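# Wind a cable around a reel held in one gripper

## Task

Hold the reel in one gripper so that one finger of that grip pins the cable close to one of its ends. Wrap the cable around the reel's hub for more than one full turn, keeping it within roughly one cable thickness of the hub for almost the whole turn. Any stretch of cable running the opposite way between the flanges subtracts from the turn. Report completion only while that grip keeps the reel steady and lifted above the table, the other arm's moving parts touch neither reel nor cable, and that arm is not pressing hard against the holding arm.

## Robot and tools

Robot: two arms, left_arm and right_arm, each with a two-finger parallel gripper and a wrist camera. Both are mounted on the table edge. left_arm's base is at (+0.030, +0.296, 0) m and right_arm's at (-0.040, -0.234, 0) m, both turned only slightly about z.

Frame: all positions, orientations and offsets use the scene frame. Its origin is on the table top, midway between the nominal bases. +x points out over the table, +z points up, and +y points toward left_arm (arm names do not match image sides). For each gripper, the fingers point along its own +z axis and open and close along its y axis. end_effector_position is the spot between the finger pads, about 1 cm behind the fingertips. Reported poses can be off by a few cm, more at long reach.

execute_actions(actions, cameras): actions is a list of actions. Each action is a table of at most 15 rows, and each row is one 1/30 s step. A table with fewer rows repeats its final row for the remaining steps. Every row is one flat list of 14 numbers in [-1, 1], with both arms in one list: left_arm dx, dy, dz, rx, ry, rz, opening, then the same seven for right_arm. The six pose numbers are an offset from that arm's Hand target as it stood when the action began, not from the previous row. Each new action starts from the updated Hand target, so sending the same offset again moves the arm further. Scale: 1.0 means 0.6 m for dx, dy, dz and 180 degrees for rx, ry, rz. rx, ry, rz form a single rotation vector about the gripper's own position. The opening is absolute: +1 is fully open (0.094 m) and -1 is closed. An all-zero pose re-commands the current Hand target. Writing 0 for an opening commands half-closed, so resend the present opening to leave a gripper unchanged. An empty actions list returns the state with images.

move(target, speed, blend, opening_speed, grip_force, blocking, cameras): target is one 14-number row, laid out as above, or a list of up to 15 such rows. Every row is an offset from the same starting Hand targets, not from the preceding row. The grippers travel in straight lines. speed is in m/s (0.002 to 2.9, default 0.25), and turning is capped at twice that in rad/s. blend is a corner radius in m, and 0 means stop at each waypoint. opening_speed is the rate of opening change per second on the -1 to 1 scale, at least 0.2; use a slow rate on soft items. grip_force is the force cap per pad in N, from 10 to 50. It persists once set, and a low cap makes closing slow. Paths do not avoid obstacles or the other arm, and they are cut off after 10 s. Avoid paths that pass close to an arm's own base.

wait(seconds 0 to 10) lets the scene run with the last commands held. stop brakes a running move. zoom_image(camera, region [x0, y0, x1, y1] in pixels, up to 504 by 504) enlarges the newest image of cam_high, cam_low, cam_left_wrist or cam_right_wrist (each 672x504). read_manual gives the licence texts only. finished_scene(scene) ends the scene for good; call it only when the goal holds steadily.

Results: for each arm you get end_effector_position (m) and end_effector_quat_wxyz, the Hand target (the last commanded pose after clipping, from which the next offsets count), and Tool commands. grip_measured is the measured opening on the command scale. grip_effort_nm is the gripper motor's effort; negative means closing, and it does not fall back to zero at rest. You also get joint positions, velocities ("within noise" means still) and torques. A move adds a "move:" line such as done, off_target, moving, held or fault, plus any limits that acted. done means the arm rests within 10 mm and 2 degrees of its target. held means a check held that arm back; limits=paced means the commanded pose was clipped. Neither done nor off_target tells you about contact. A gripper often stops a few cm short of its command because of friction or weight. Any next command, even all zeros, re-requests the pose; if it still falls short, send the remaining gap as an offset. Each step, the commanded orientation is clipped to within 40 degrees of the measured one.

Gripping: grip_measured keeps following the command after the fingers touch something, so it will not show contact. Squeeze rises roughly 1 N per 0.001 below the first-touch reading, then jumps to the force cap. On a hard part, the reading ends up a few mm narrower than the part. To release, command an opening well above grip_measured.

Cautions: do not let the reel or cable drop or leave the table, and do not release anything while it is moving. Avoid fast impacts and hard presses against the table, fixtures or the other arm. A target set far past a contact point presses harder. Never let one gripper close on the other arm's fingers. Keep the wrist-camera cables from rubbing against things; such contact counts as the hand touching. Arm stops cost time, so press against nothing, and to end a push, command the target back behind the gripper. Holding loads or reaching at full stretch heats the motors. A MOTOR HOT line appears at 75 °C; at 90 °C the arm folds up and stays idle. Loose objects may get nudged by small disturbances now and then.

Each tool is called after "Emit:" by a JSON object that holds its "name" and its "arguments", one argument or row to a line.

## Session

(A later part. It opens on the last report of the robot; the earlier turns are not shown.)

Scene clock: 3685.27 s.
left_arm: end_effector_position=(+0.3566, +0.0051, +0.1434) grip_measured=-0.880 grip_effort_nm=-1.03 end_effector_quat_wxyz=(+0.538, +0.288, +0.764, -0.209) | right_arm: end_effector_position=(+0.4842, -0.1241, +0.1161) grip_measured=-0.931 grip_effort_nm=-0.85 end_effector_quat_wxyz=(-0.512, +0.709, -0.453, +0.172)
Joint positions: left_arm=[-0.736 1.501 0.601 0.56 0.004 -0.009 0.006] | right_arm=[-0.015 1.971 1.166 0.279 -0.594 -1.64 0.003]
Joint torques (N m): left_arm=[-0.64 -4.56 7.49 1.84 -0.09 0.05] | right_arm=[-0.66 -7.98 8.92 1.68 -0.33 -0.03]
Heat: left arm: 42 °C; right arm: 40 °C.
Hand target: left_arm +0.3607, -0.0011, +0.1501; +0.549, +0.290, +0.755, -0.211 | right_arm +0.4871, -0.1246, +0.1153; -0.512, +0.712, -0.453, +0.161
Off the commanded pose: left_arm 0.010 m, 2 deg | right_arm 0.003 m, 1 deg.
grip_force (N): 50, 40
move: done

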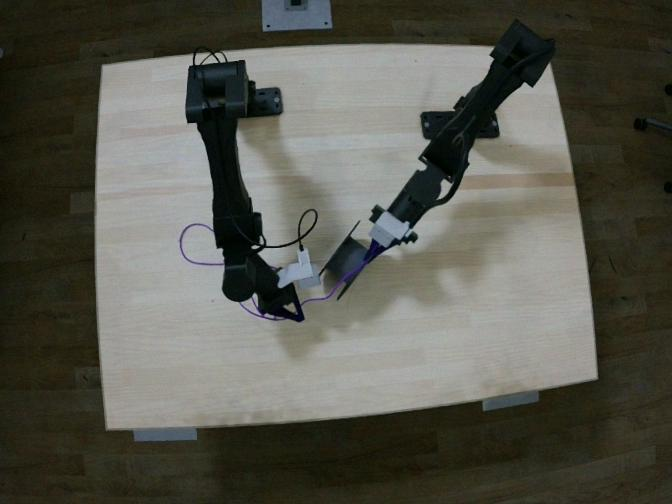

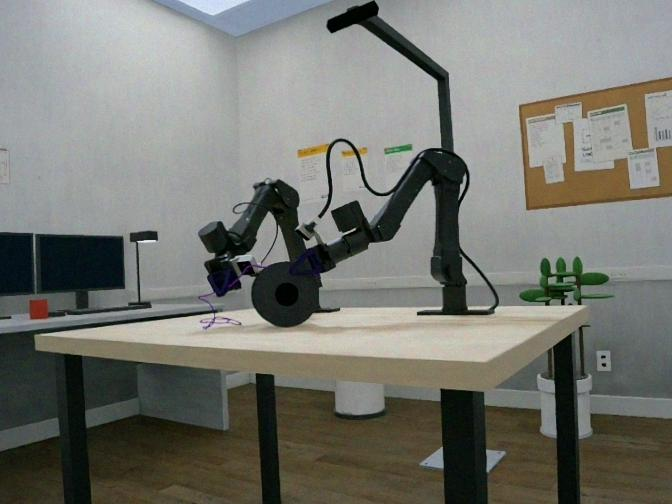

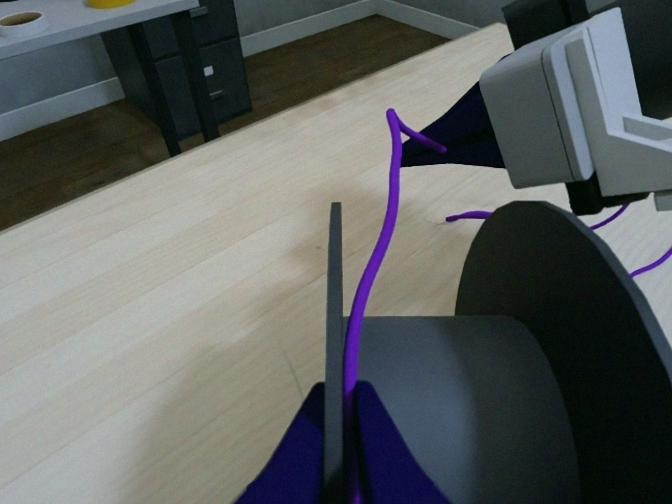

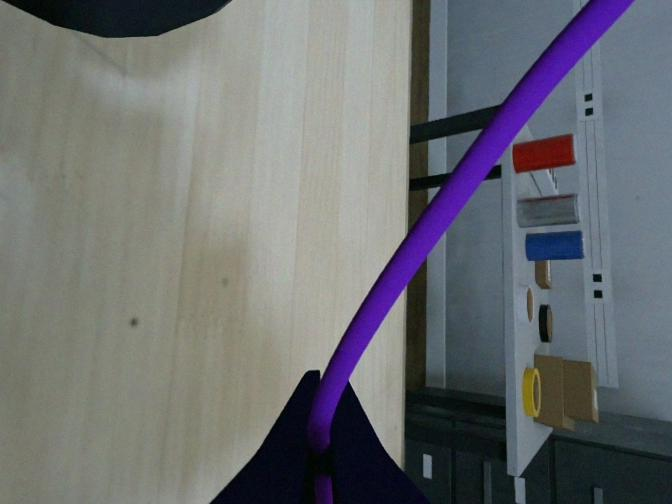

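Emit:
{"name": "move", "arguments": {
  "target": [0,0,0,0,0,0,-1,0.0133,-0.0333,-0.015,0,0,0,-1],
  "speed": 0.05,
  "cameras": ["cam_right_wrist", "cam_low", "cam_left_wrist", "cam_high"]
}}

Emit:
{"name": "zoom_image", "arguments": {
  "camera": "cam_low",
  "region": [200, 210, 340, 340]
}}

Scene clock: 3710.47 s.
left_arm: end_effector_position=(+0.3566, +0.0051, +0.1434) grip_measured=-0.880 grip_effort_nm=-1.04 end_effector_quat_wxyz=(+0.538, +0.288, +0.764, -0.209) | right_arm: end_effector_position=(+0.4917, -0.1424, +0.1073) grip_measured=-0.931 grip_effort_nm=-0.85 end_effector_quat_wxyz=(-0.513, +0.710, -0.451, +0.170)
Joint positions: left_arm=[-0.736 1.501 0.601 0.56 0.004 -0.009 0.006] | right_arm=[-0.062 2.016 1.198 0.272 -0.641 -1.673 0.003]
Joint torques (N m): left_arm=[-0.64 -4.57 7.5 1.84 -0.08 0.05] | right_arm=[-0.88 -8.27 8.8 1.64 -0.31 0]
Heat: left arm: 42 °C; right arm: 40 °C.
Hand target: left_arm +0.3607, -0.0011, +0.1501; +0.549, +0.290, +0.755, -0.211 | right_arm +0.4950, -0.1446, +0.1063; -0.512, +0.712, -0.453, +0.161
Off the commanded pose: left_arm 0.010 m, 2 deg | right_arm 0.004 m, 1 deg.
grip_force (N): 50, 40
move: done

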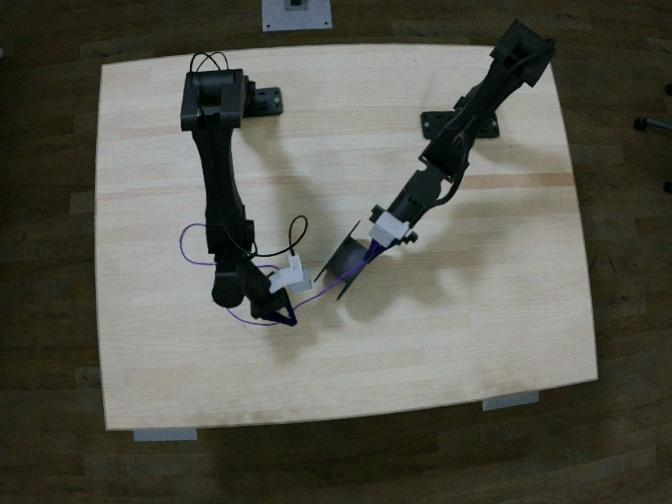

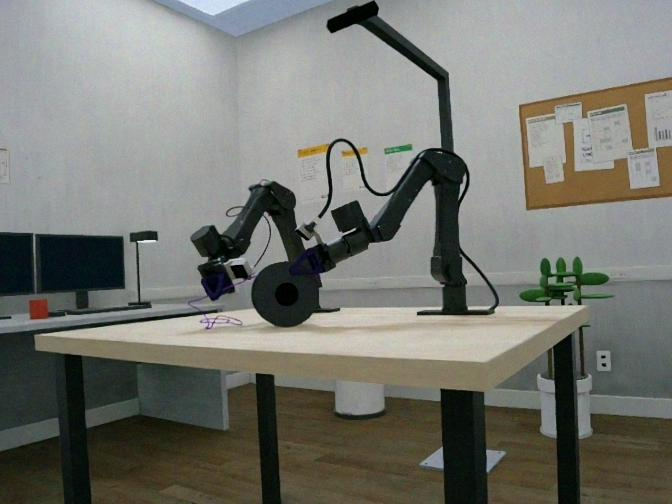

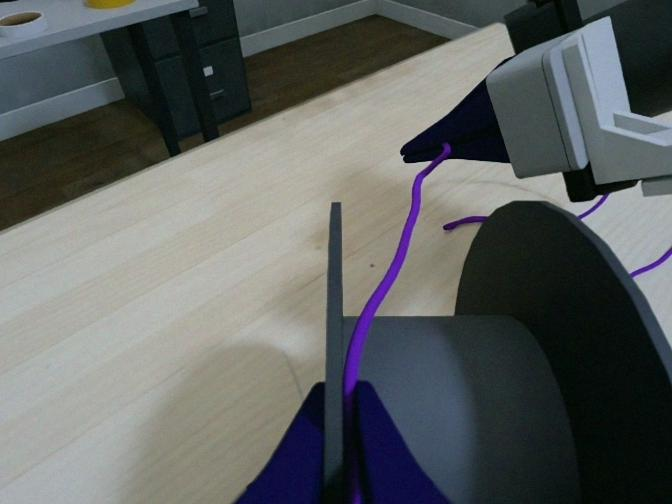

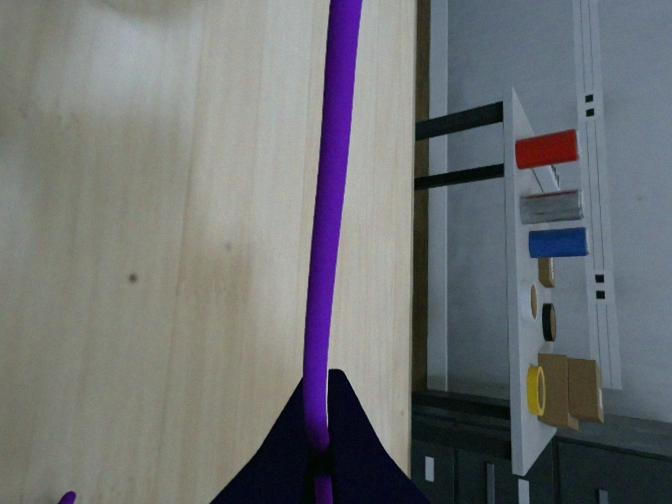

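Scaled by 3.600.

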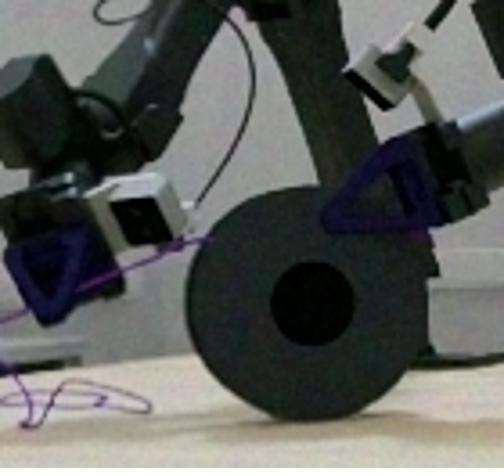

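Emit:
{"name": "move", "arguments": {
  "target": [0,0,0.4,0,0,0,-1,-0.0158,0.0122,0.4,0,0,0,-1],
  "speed": 0.08,
  "cameras": ["cam_right_wrist", "cam_low", "cam_left_wrist", "cam_high"]
}}

Emit:
{"name": "zoom_image", "arguments": {
  "camera": "cam_low",
  "region": [180, 120, 360, 280]
}}

Scene clock: 3729.93 s.
left_arm: end_effector_position=(+0.3576, +0.0042, +0.3631) grip_measured=-0.880 grip_effort_nm=-1.04 end_effector_quat_wxyz=(+0.520, +0.295, +0.776, -0.201) | right_arm: end_effector_position=(+0.4868, -0.1427, +0.3443) grip_measured=-0.931 grip_effort_nm=-0.85 end_effector_quat_wxyz=(-0.512, +0.710, -0.452, +0.171)
Joint positions: left_arm=[-0.736 1.371 1.456 -0.474 0.004 -0.003 0.006] | right_arm=[-0.062 1.889 1.999 -0.654 -0.637 -1.672 0.003]
Joint torques (N m): left_arm=[-0.62 -5.15 10.11 1.92 -0.08 -0.01] | right_arm=[0.85 -8.03 9.29 1.66 -0.21 0.09]
Heat: left arm: 43 °C; right arm: 38 °C.
Hand target: left_arm +0.3607, -0.0011, +0.3900; +0.549, +0.290, +0.755, -0.211 | right_arm +0.4855, -0.1373, +0.3464; -0.512, +0.712, -0.453, +0.161
Off the commanded pose: left_arm 0.028 m, 4 deg | right_arm 0.006 m, 1 deg.
grip_force (N): 50, 40
move: off_target (left_arm)

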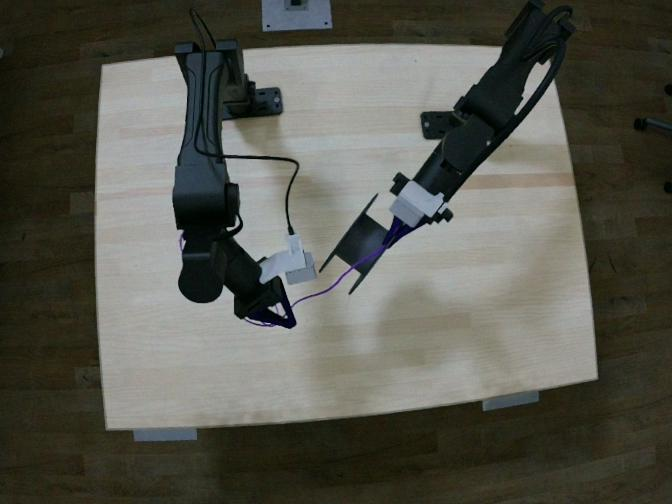

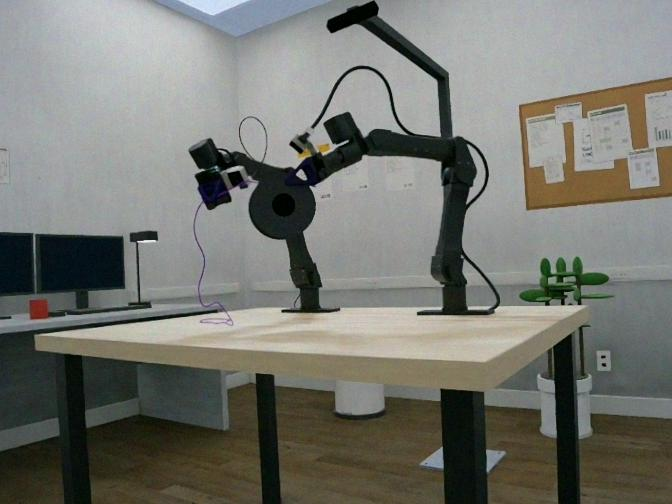

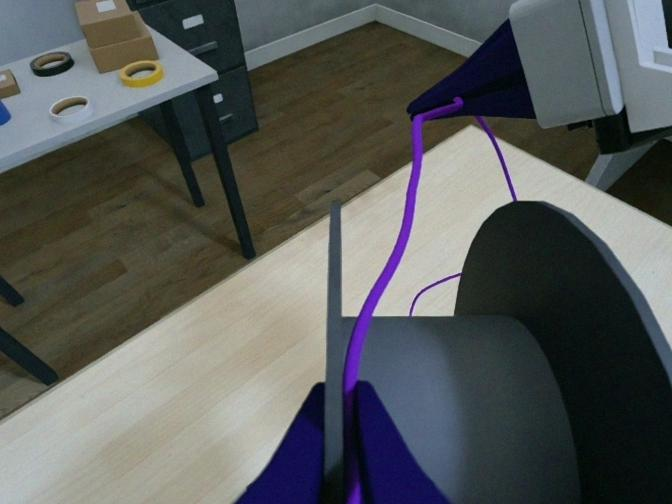

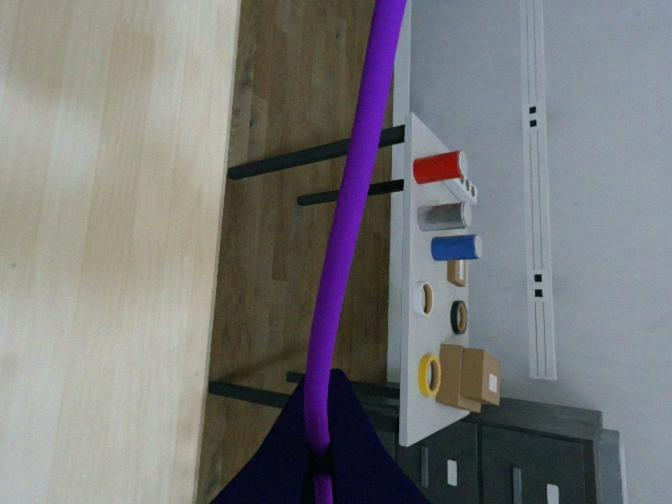

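Scaled by 2.800.

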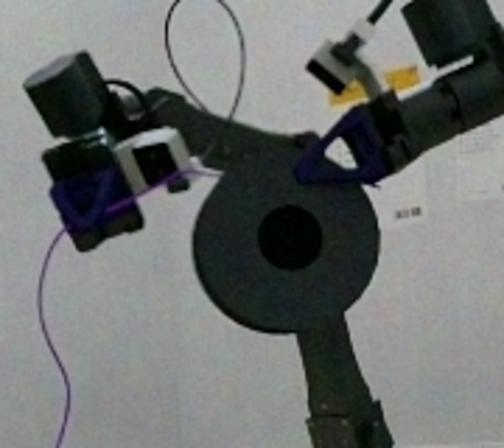

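Emit:
{"name": "move", "arguments": {
  "target": [
    [0,0,0,0,0,0,-1,-0.0882,0.0302,-0.1667,0,0,0,-1],
    [0,0,0,0,0,0,-1,-0.0882,0.0302,-0.1667,0,0,0,-0.6],
    [0,0,0,0,0,0,-1,-0.2382,-0.0965,-0.1067,0,0,0,-0.6]
  ],
  "speed": [0.08,0.08,0.12],
  "cameras": ["cam_right_wrist", "cam_low", "cam_left_wrist", "cam_high"]
}}

Emit:
{"name": "zoom_image", "arguments": {
  "camera": "cam_low",
  "region": [180, 120, 360, 280]
}}

Scene clock: 3761.27 s.
left_arm: end_effector_position=(+0.3557, +0.0040, +0.3601) grip_measured=-0.880 grip_effort_nm=-1.03 end_effector_quat_wxyz=(+0.515, +0.298, +0.779, -0.200) | right_arm: end_effector_position=(+0.3514, -0.1982, +0.2871) grip_measured=-0.603 grip_effort_nm=0.13 end_effector_quat_wxyz=(-0.510, +0.711, -0.450, +0.180)
Joint positions: left_arm=[-0.74 1.371 1.456 -0.487 0.004 -0.003 0.006] | right_arm=[-0.279 1.356 1.225 -0.511 -0.808 -1.841 0.019]
Joint torques (N m): left_arm=[-0.35 -5.29 10.02 2.03 -0.09 -0.01] | right_arm=[-0.55 -5.57 6.01 1.46 -0.41 -0.02]
Heat: left arm: 44 °C; right arm: 39 °C.
Hand target: left_arm +0.3606, -0.0012, +0.3900; +0.549, +0.290, +0.755, -0.211 | right_arm +0.3426, -0.1952, +0.2822; -0.512, +0.712, -0.453, +0.161
Off the commanded pose: left_arm 0.031 m, 5 deg | right_arm 0.010 m, 2 deg.
grip_force (N): 50, 40
move: off_target (left_arm)

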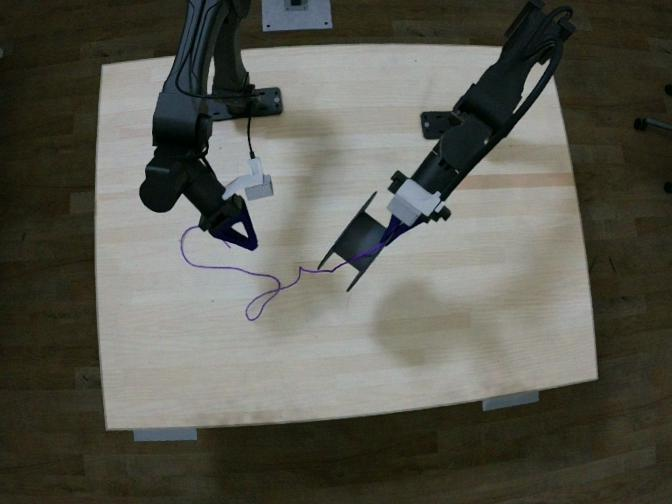

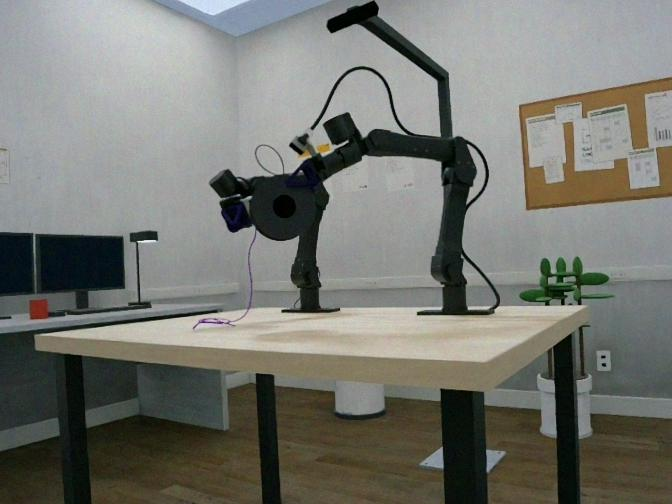

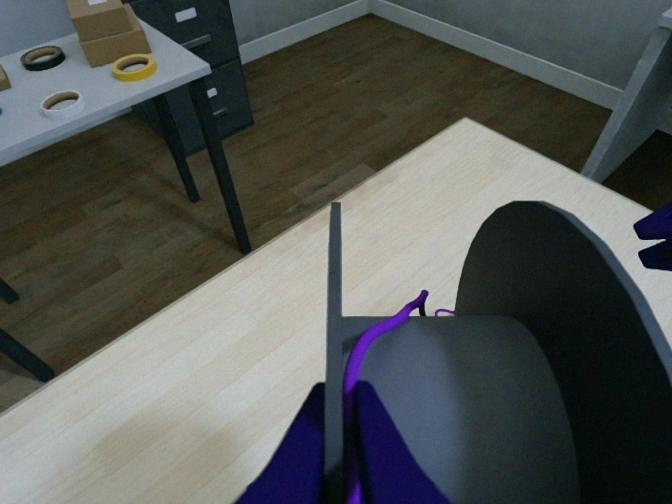

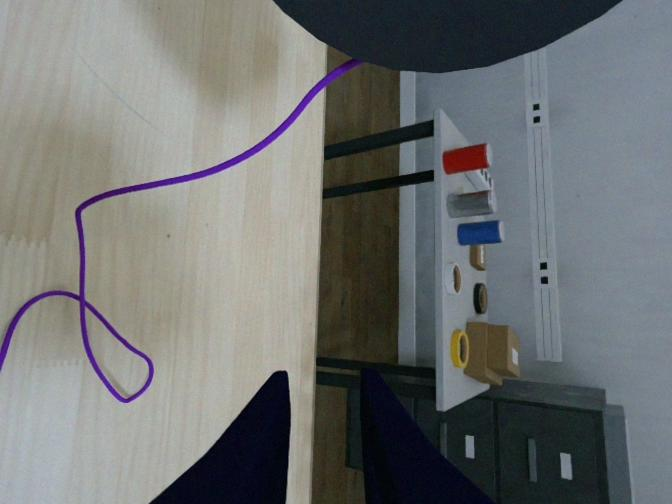

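Scaled by 2.800.

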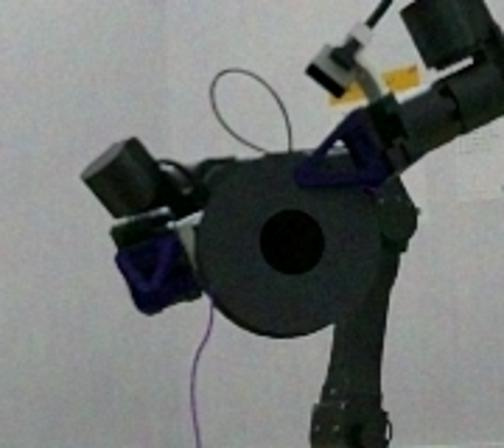

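Emit:
{"name": "zoom_image", "arguments": {
  "camera": "cam_high",
  "region": [170, 190, 410, 340]
}}

Emit:
{"name": "zoom_image", "arguments": {
  "camera": "cam_low",
  "region": [160, 200, 340, 350]
}}

Scaled by 2.100.

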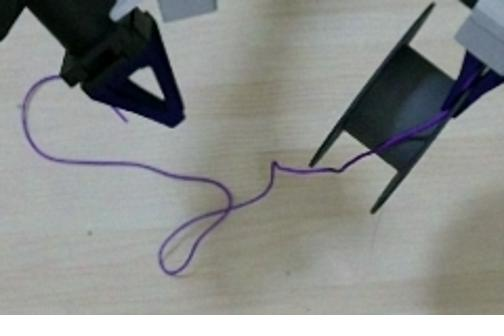

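Scaled by 2.800.

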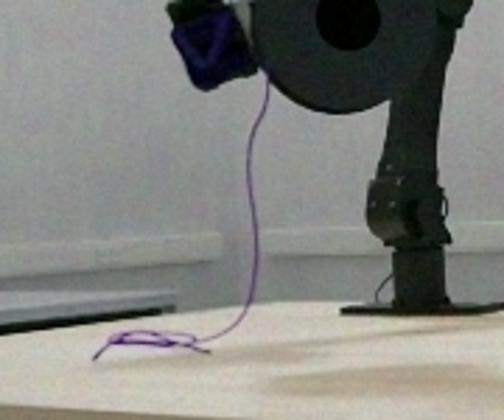

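Emit:
{"name": "move", "arguments": {
  "target": [0,0,0.18,0,0,0,-1,0.054,0.067,-0.2953,0.2159,0.2908,-0.1288,-0.2],
  "speed": 0.12,
  "cameras": ["cam_right_wrist", "cam_low", "cam_left_wrist", "cam_high"]
}}

Scene clock: 3933.27 s.
left_arm: end_effector_position=(+0.3582, +0.0017, +0.4771) grip_measured=-0.880 grip_effort_nm=-1.03 end_effector_quat_wxyz=(+0.523, +0.296, +0.773, -0.203) | right_arm: end_effector_position=(+0.3820, -0.1623, +0.1130) grip_measured=-0.203 grip_effort_nm=0.13 end_effector_quat_wxyz=(+0.432, -0.407, +0.780, +0.200)
Joint positions: left_arm=[-0.74 1.646 2.248 -0.981 0.004 -0.003 0.006] | right_arm=[-0.177 1.742 1.048 -0.237 -0.819 -0.824 0.037]
Joint torques (N m): left_arm=[-0.35 -5.56 8.31 1.92 -0.08 -0.01] | right_arm=[0.76 -6.46 4.89 1.52 -0.5 0.08]
Heat: left arm: 50 °C; right arm: 35 °C.
Hand target: left_arm +0.3606, -0.0012, +0.4979; +0.549, +0.290, +0.755, -0.211 | right_arm +0.3751, -0.1550, +0.1052; +0.424, -0.405, +0.780, +0.220
Off the commanded pose: left_arm 0.021 m, 4 deg | right_arm 0.013 m, 3 deg.
grip_force (N): 50, 40
move: off_target (left_arm, right_arm)

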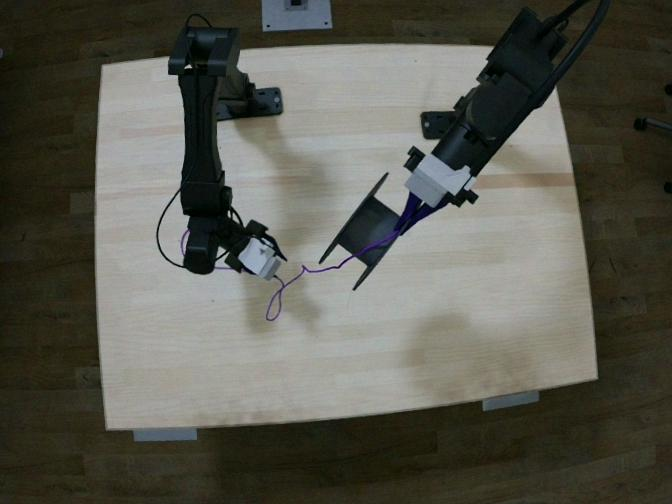

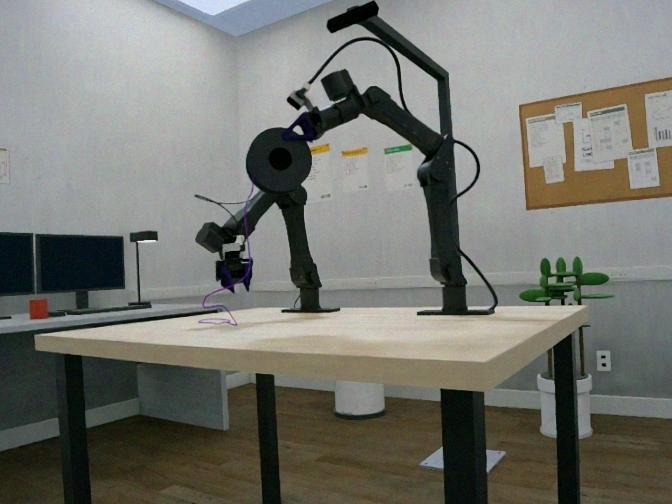

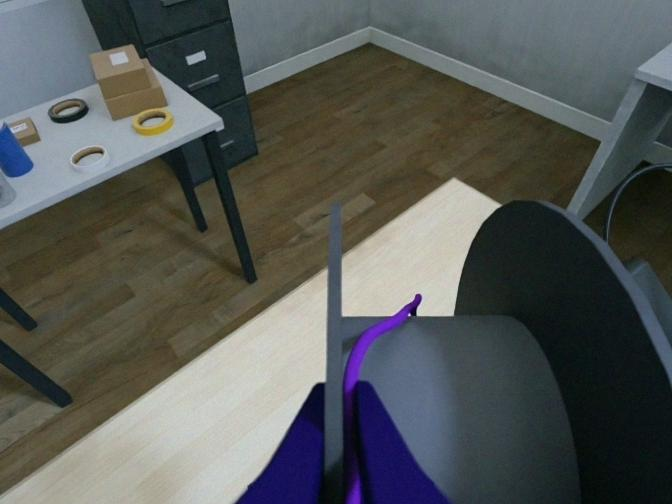

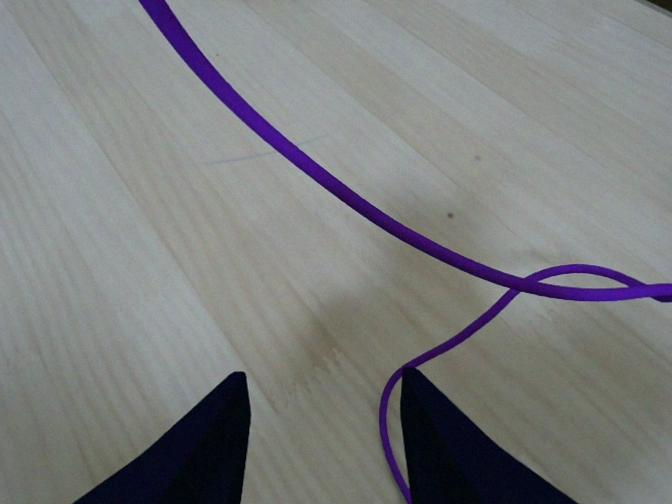

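Emit:
{"name": "move", "arguments": {
  "target": [0,0,0,0,0,0,-1,0.097,-0.054,-0.0117,-0.1603,-0.229,0.1815,-0.2],
  "speed": 0.12,
  "cameras": ["cam_right_wrist", "cam_low"]
}}

Scene clock: 3964.73 s.
left_arm: end_effector_position=(+0.3582, +0.0017, +0.4771) grip_measured=-0.880 grip_effort_nm=-1.03 end_effector_quat_wxyz=(+0.523, +0.296, +0.773, -0.203) | right_arm: end_effector_position=(+0.4331, -0.1871, +0.0965) grip_measured=-0.203 grip_effort_nm=0.13 end_effector_quat_wxyz=(-0.473, +0.743, -0.472, +0.036)
Joint positions: left_arm=[-0.74 1.646 2.248 -0.981 0.004 -0.003 0.006] | right_arm=[-0.222 1.972 1.294 -0.31 -0.851 -1.933 0.037]
Joint torques (N m): left_arm=[-0.34 -5.57 8.28 1.91 -0.08 -0.01] | right_arm=[-0.68 -7.83 8.62 1 -0.53 -0.02]
Heat: left arm: 50 °C; right arm: 36 °C.
Hand target: left_arm +0.3606, -0.0012, +0.4979; +0.549, +0.290, +0.755, -0.211 | right_arm +0.4333, -0.1875, +0.0980; -0.477, +0.741, -0.472, +0.021
Off the commanded pose: left_arm 0.021 m, 4 deg | right_arm 0.002 m, 2 deg.
grip_force (N): 50, 40
move: off_target (left_arm)
Images, in order (width x height): cam_low 672x504, cam_right_wrist 672x504.

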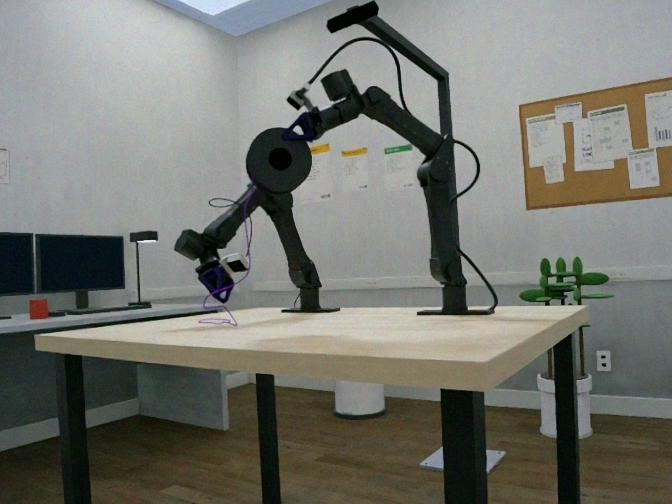

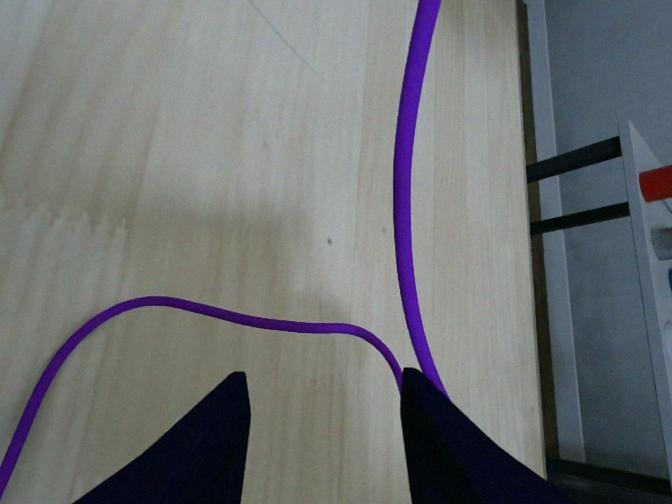

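Emit:
{"name": "move", "arguments": {
  "target": [
    [0,0,0,0,0,0,-1,0.0483,0.0297,0.0127,0,0,0,-0.2],
    [0,0,0,0,0,0,-1,0.0483,0.0297,0.0127,0,0,0,-1]
  ],
  "speed": 0.1,
  "cameras": ["cam_right_wrist", "cam_low"]
}}

Scene clock: 3976.30 s.
left_arm: end_effector_position=(+0.3582, +0.0017, +0.4771) grip_measured=-0.880 grip_effort_nm=-1.04 end_effector_quat_wxyz=(+0.523, +0.296, +0.773, -0.203) | right_arm: end_effector_position=(+0.4616, -0.1720, +0.1067) grip_measured=-0.916 grip_effort_nm=-0.81 end_effector_quat_wxyz=(-0.479, +0.743, -0.466, +0.038)
Joint positions: left_arm=[-0.74 1.646 2.248 -0.981 0.004 -0.003 0.006] | right_arm=[-0.177 2.042 1.422 -0.317 -0.838 -1.88 0.004]
Joint torques (N m): left_arm=[-0.35 -5.59 8.29 1.92 -0.09 -0.01] | right_arm=[0.27 -8.47 8.9 1.08 -0.39 0.14]
Heat: left arm: 50 °C; right arm: 36 °C.
Hand target: left_arm +0.3606, -0.0012, +0.4979; +0.549, +0.290, +0.755, -0.211 | right_arm +0.4623, -0.1696, +0.1057; -0.477, +0.741, -0.472, +0.021
Off the commanded pose: left_arm 0.021 m, 4 deg | right_arm 0.003 m, 2 deg.
grip_force (N): 50, 40
move: off_target (left_arm)
Images, in order (width x height): cam_low 672x504, cam_right_wrist 672x504.

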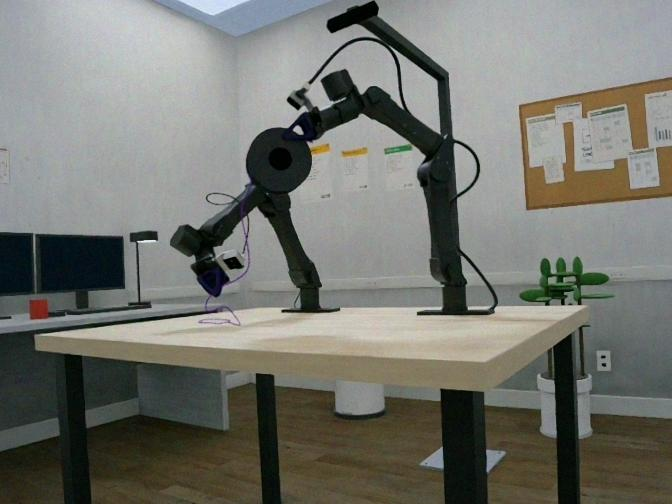

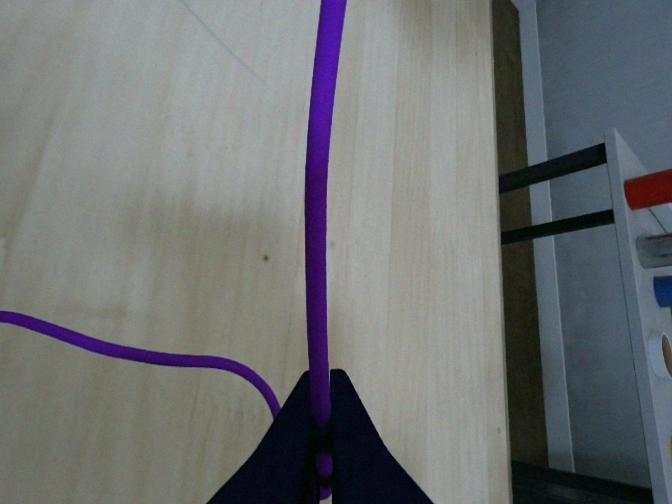

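Emit:
{"name": "move", "arguments": {
  "target": [0,0,0,0,0,0,-1,-0.1448,0.1262,-0.07,0.1711,0.227,-0.1637,-1],
  "speed": 0.12,
  "cameras": ["cam_right_wrist", "cam_low", "cam_high", "cam_left_wrist"]
}}

Scene clock: 4021.00 s.
left_arm: end_effector_position=(+0.3582, +0.0018, +0.4769) grip_measured=-0.880 grip_effort_nm=-1.04 end_effector_quat_wxyz=(+0.523, +0.296, +0.773, -0.203) | right_arm: end_effector_position=(+0.3810, -0.0972, +0.0598) grip_measured=-0.917 grip_effort_nm=-0.85 end_effector_quat_wxyz=(+0.439, -0.412, +0.763, +0.235)
Joint positions: left_arm=[-0.74 1.646 2.248 -0.982 0.004 -0.003 0.006] | right_arm=[-0.012 1.876 0.901 0.173 -0.793 -0.637 0.004]
Joint torques (N m): left_arm=[-0.36 -5.57 8.28 1.92 -0.08 -0.01] | right_arm=[0.69 -9.61 4.27 1.69 -0.29 0.1]
Heat: left arm: 50 °C; right arm: 36 °C.
Hand target: left_arm +0.3606, -0.0012, +0.4979; +0.549, +0.290, +0.755, -0.211 | right_arm +0.3754, -0.0938, +0.0637; +0.439, -0.413, +0.761, +0.239
Off the commanded pose: left_arm 0.021 m, 4 deg | right_arm 0.008 m, 0 deg.
grip_force (N): 50, 40
move: off_target (left_arm)

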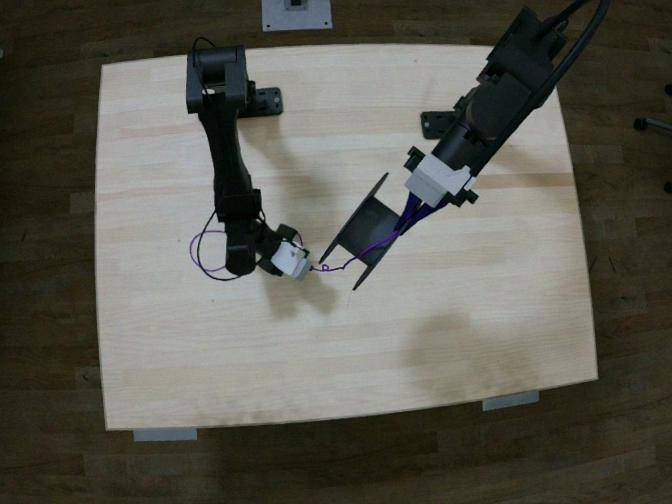

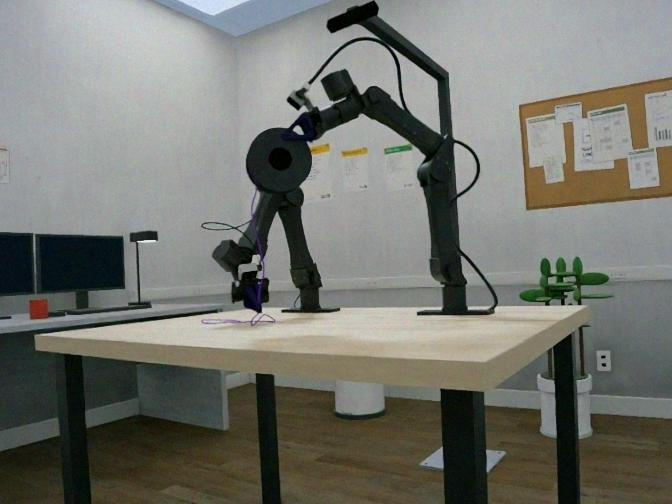

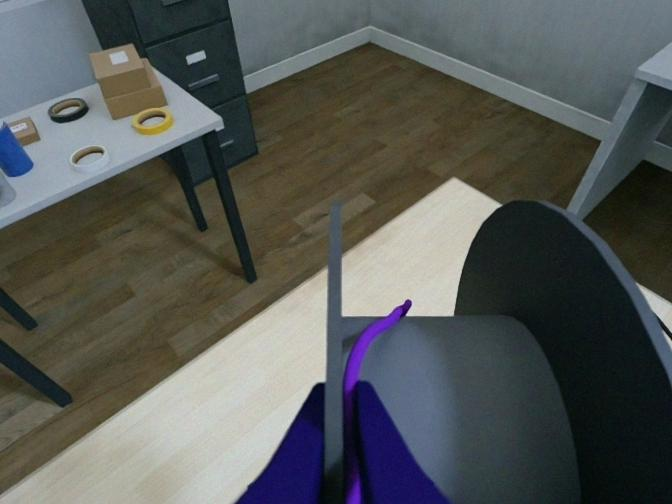

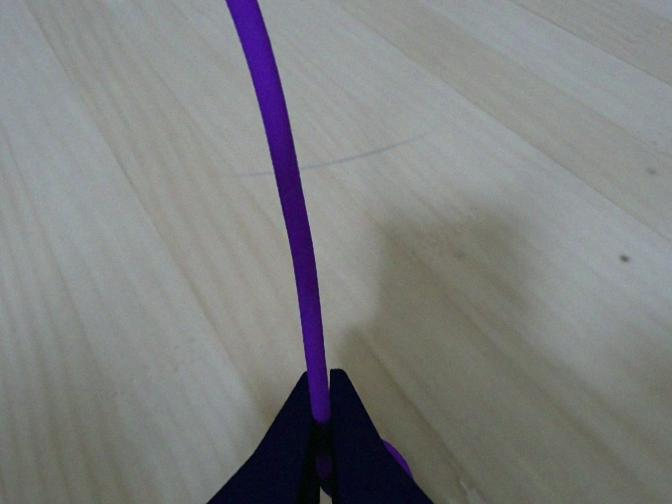

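Emit:
{"name": "zoom_image", "arguments": {
  "camera": "cam_high",
  "region": [260, 160, 420, 310]
}}

Emit:
{"name": "zoom_image", "arguments": {
  "camera": "cam_low",
  "region": [190, 170, 340, 340]
}}

Scaled by 3.150.

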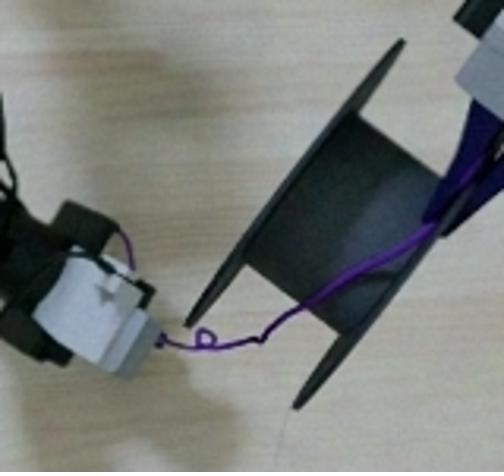

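Scaled by 2.965.

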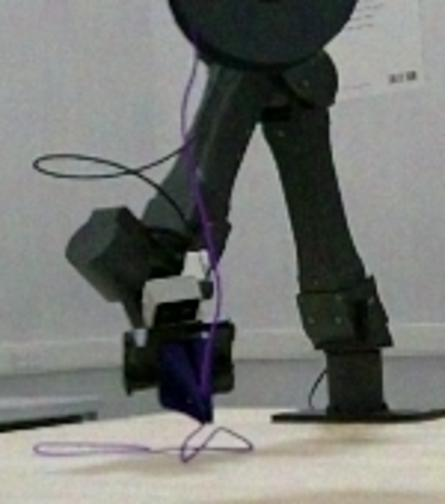

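Emit:
{"name": "move", "arguments": {
  "target": [
    [0,0,-0.05,0,0,0,-1,-0.197,0.1518,0.0105,0.0628,0.0759,-0.02,-1],
    [0,0,-0.1632,0,0,0,-1,-0.3863,0.2985,0.073,0.1229,0.2129,-0.0334,-1]
  ],
  "speed": 0.12,
  "blend": [0.03,0],
  "cameras": ["cam_right_wrist", "cam_low", "cam_high", "cam_left_wrist"]
}}

Emit:
{"name": "zoom_image", "arguments": {
  "camera": "cam_low",
  "region": [220, 120, 400, 330]
}}

Emit:
{"name": "zoom_image", "arguments": {
  "camera": "cam_high",
  "region": [280, 160, 440, 310]
}}

Scene clock: 4074.03 s.
left_arm: end_effector_position=(+0.3649, -0.0042, +0.3633) grip_measured=-0.880 grip_effort_nm=-1.03 end_effector_quat_wxyz=(+0.503, +0.301, +0.787, -0.195) | right_arm: end_effector_position=(+0.1490, +0.0891, +0.1124) grip_measured=-0.917 grip_effort_nm=-0.85 end_effector_quat_wxyz=(+0.255, -0.184, +0.818, +0.481)
Joint positions: left_arm=[-0.74 1.44 1.555 -0.548 0.004 -0.003 0.006] | right_arm=[0.81 1.343 0.424 0.457 -0.422 0.66 0.004]
Joint torques (N m): left_arm=[-0.32 -10.26 6.41 2.17 -0.08 -0.01] | right_arm=[0.7 -5.12 4.88 1.93 -0.01 0.08]
Heat: left arm: 50 °C; right arm: 34 °C.
Hand target: left_arm +0.3606, -0.0012, +0.4000; +0.549, +0.290, +0.755, -0.211 | right_arm +0.1437, +0.0852, +0.1073; +0.248, -0.183, +0.824, +0.476
Off the commanded pose: left_arm 0.037 m, 7 deg | right_arm 0.008 m, 1 deg.
grip_force (N): 50, 40
move: off_target (left_arm)

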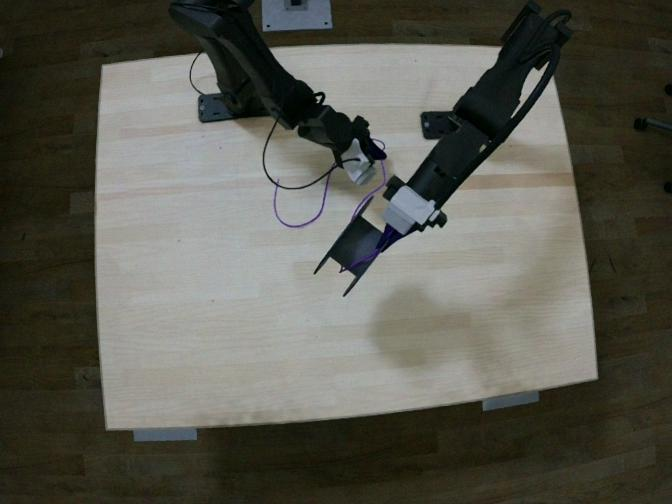

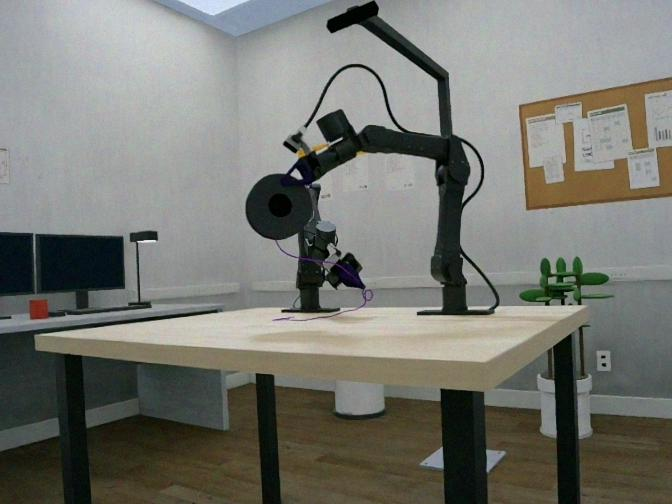

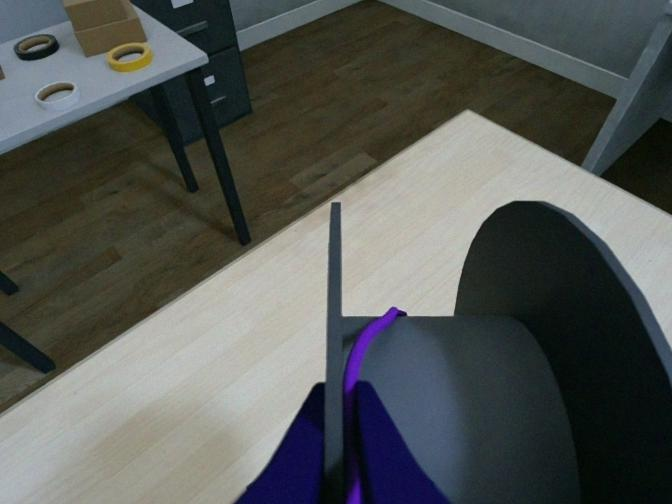

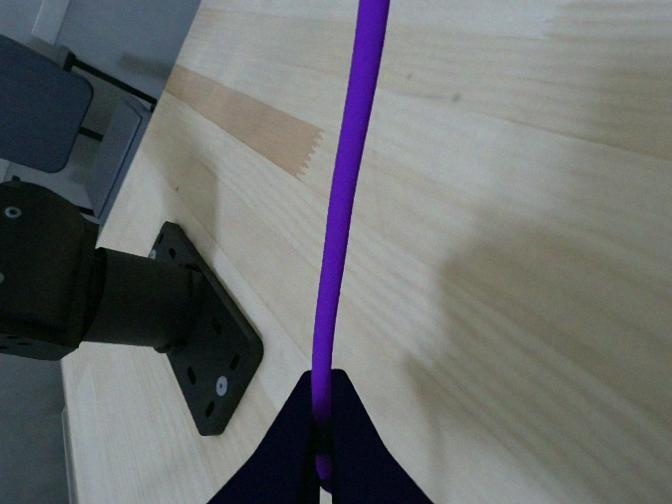

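Scaled by 2.400.

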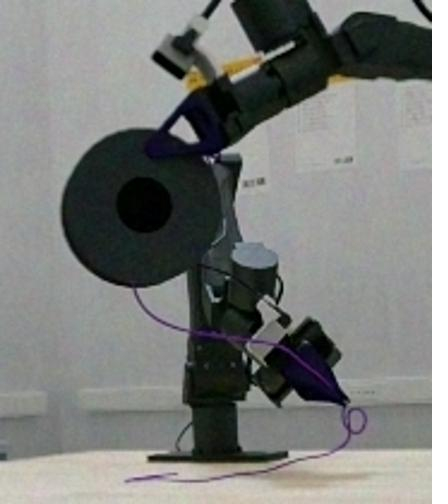

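Scaled by 3.150.

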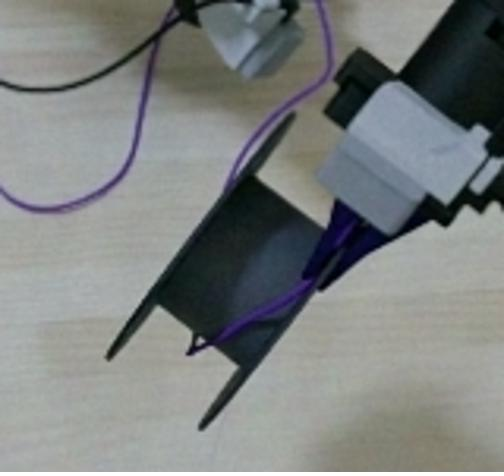

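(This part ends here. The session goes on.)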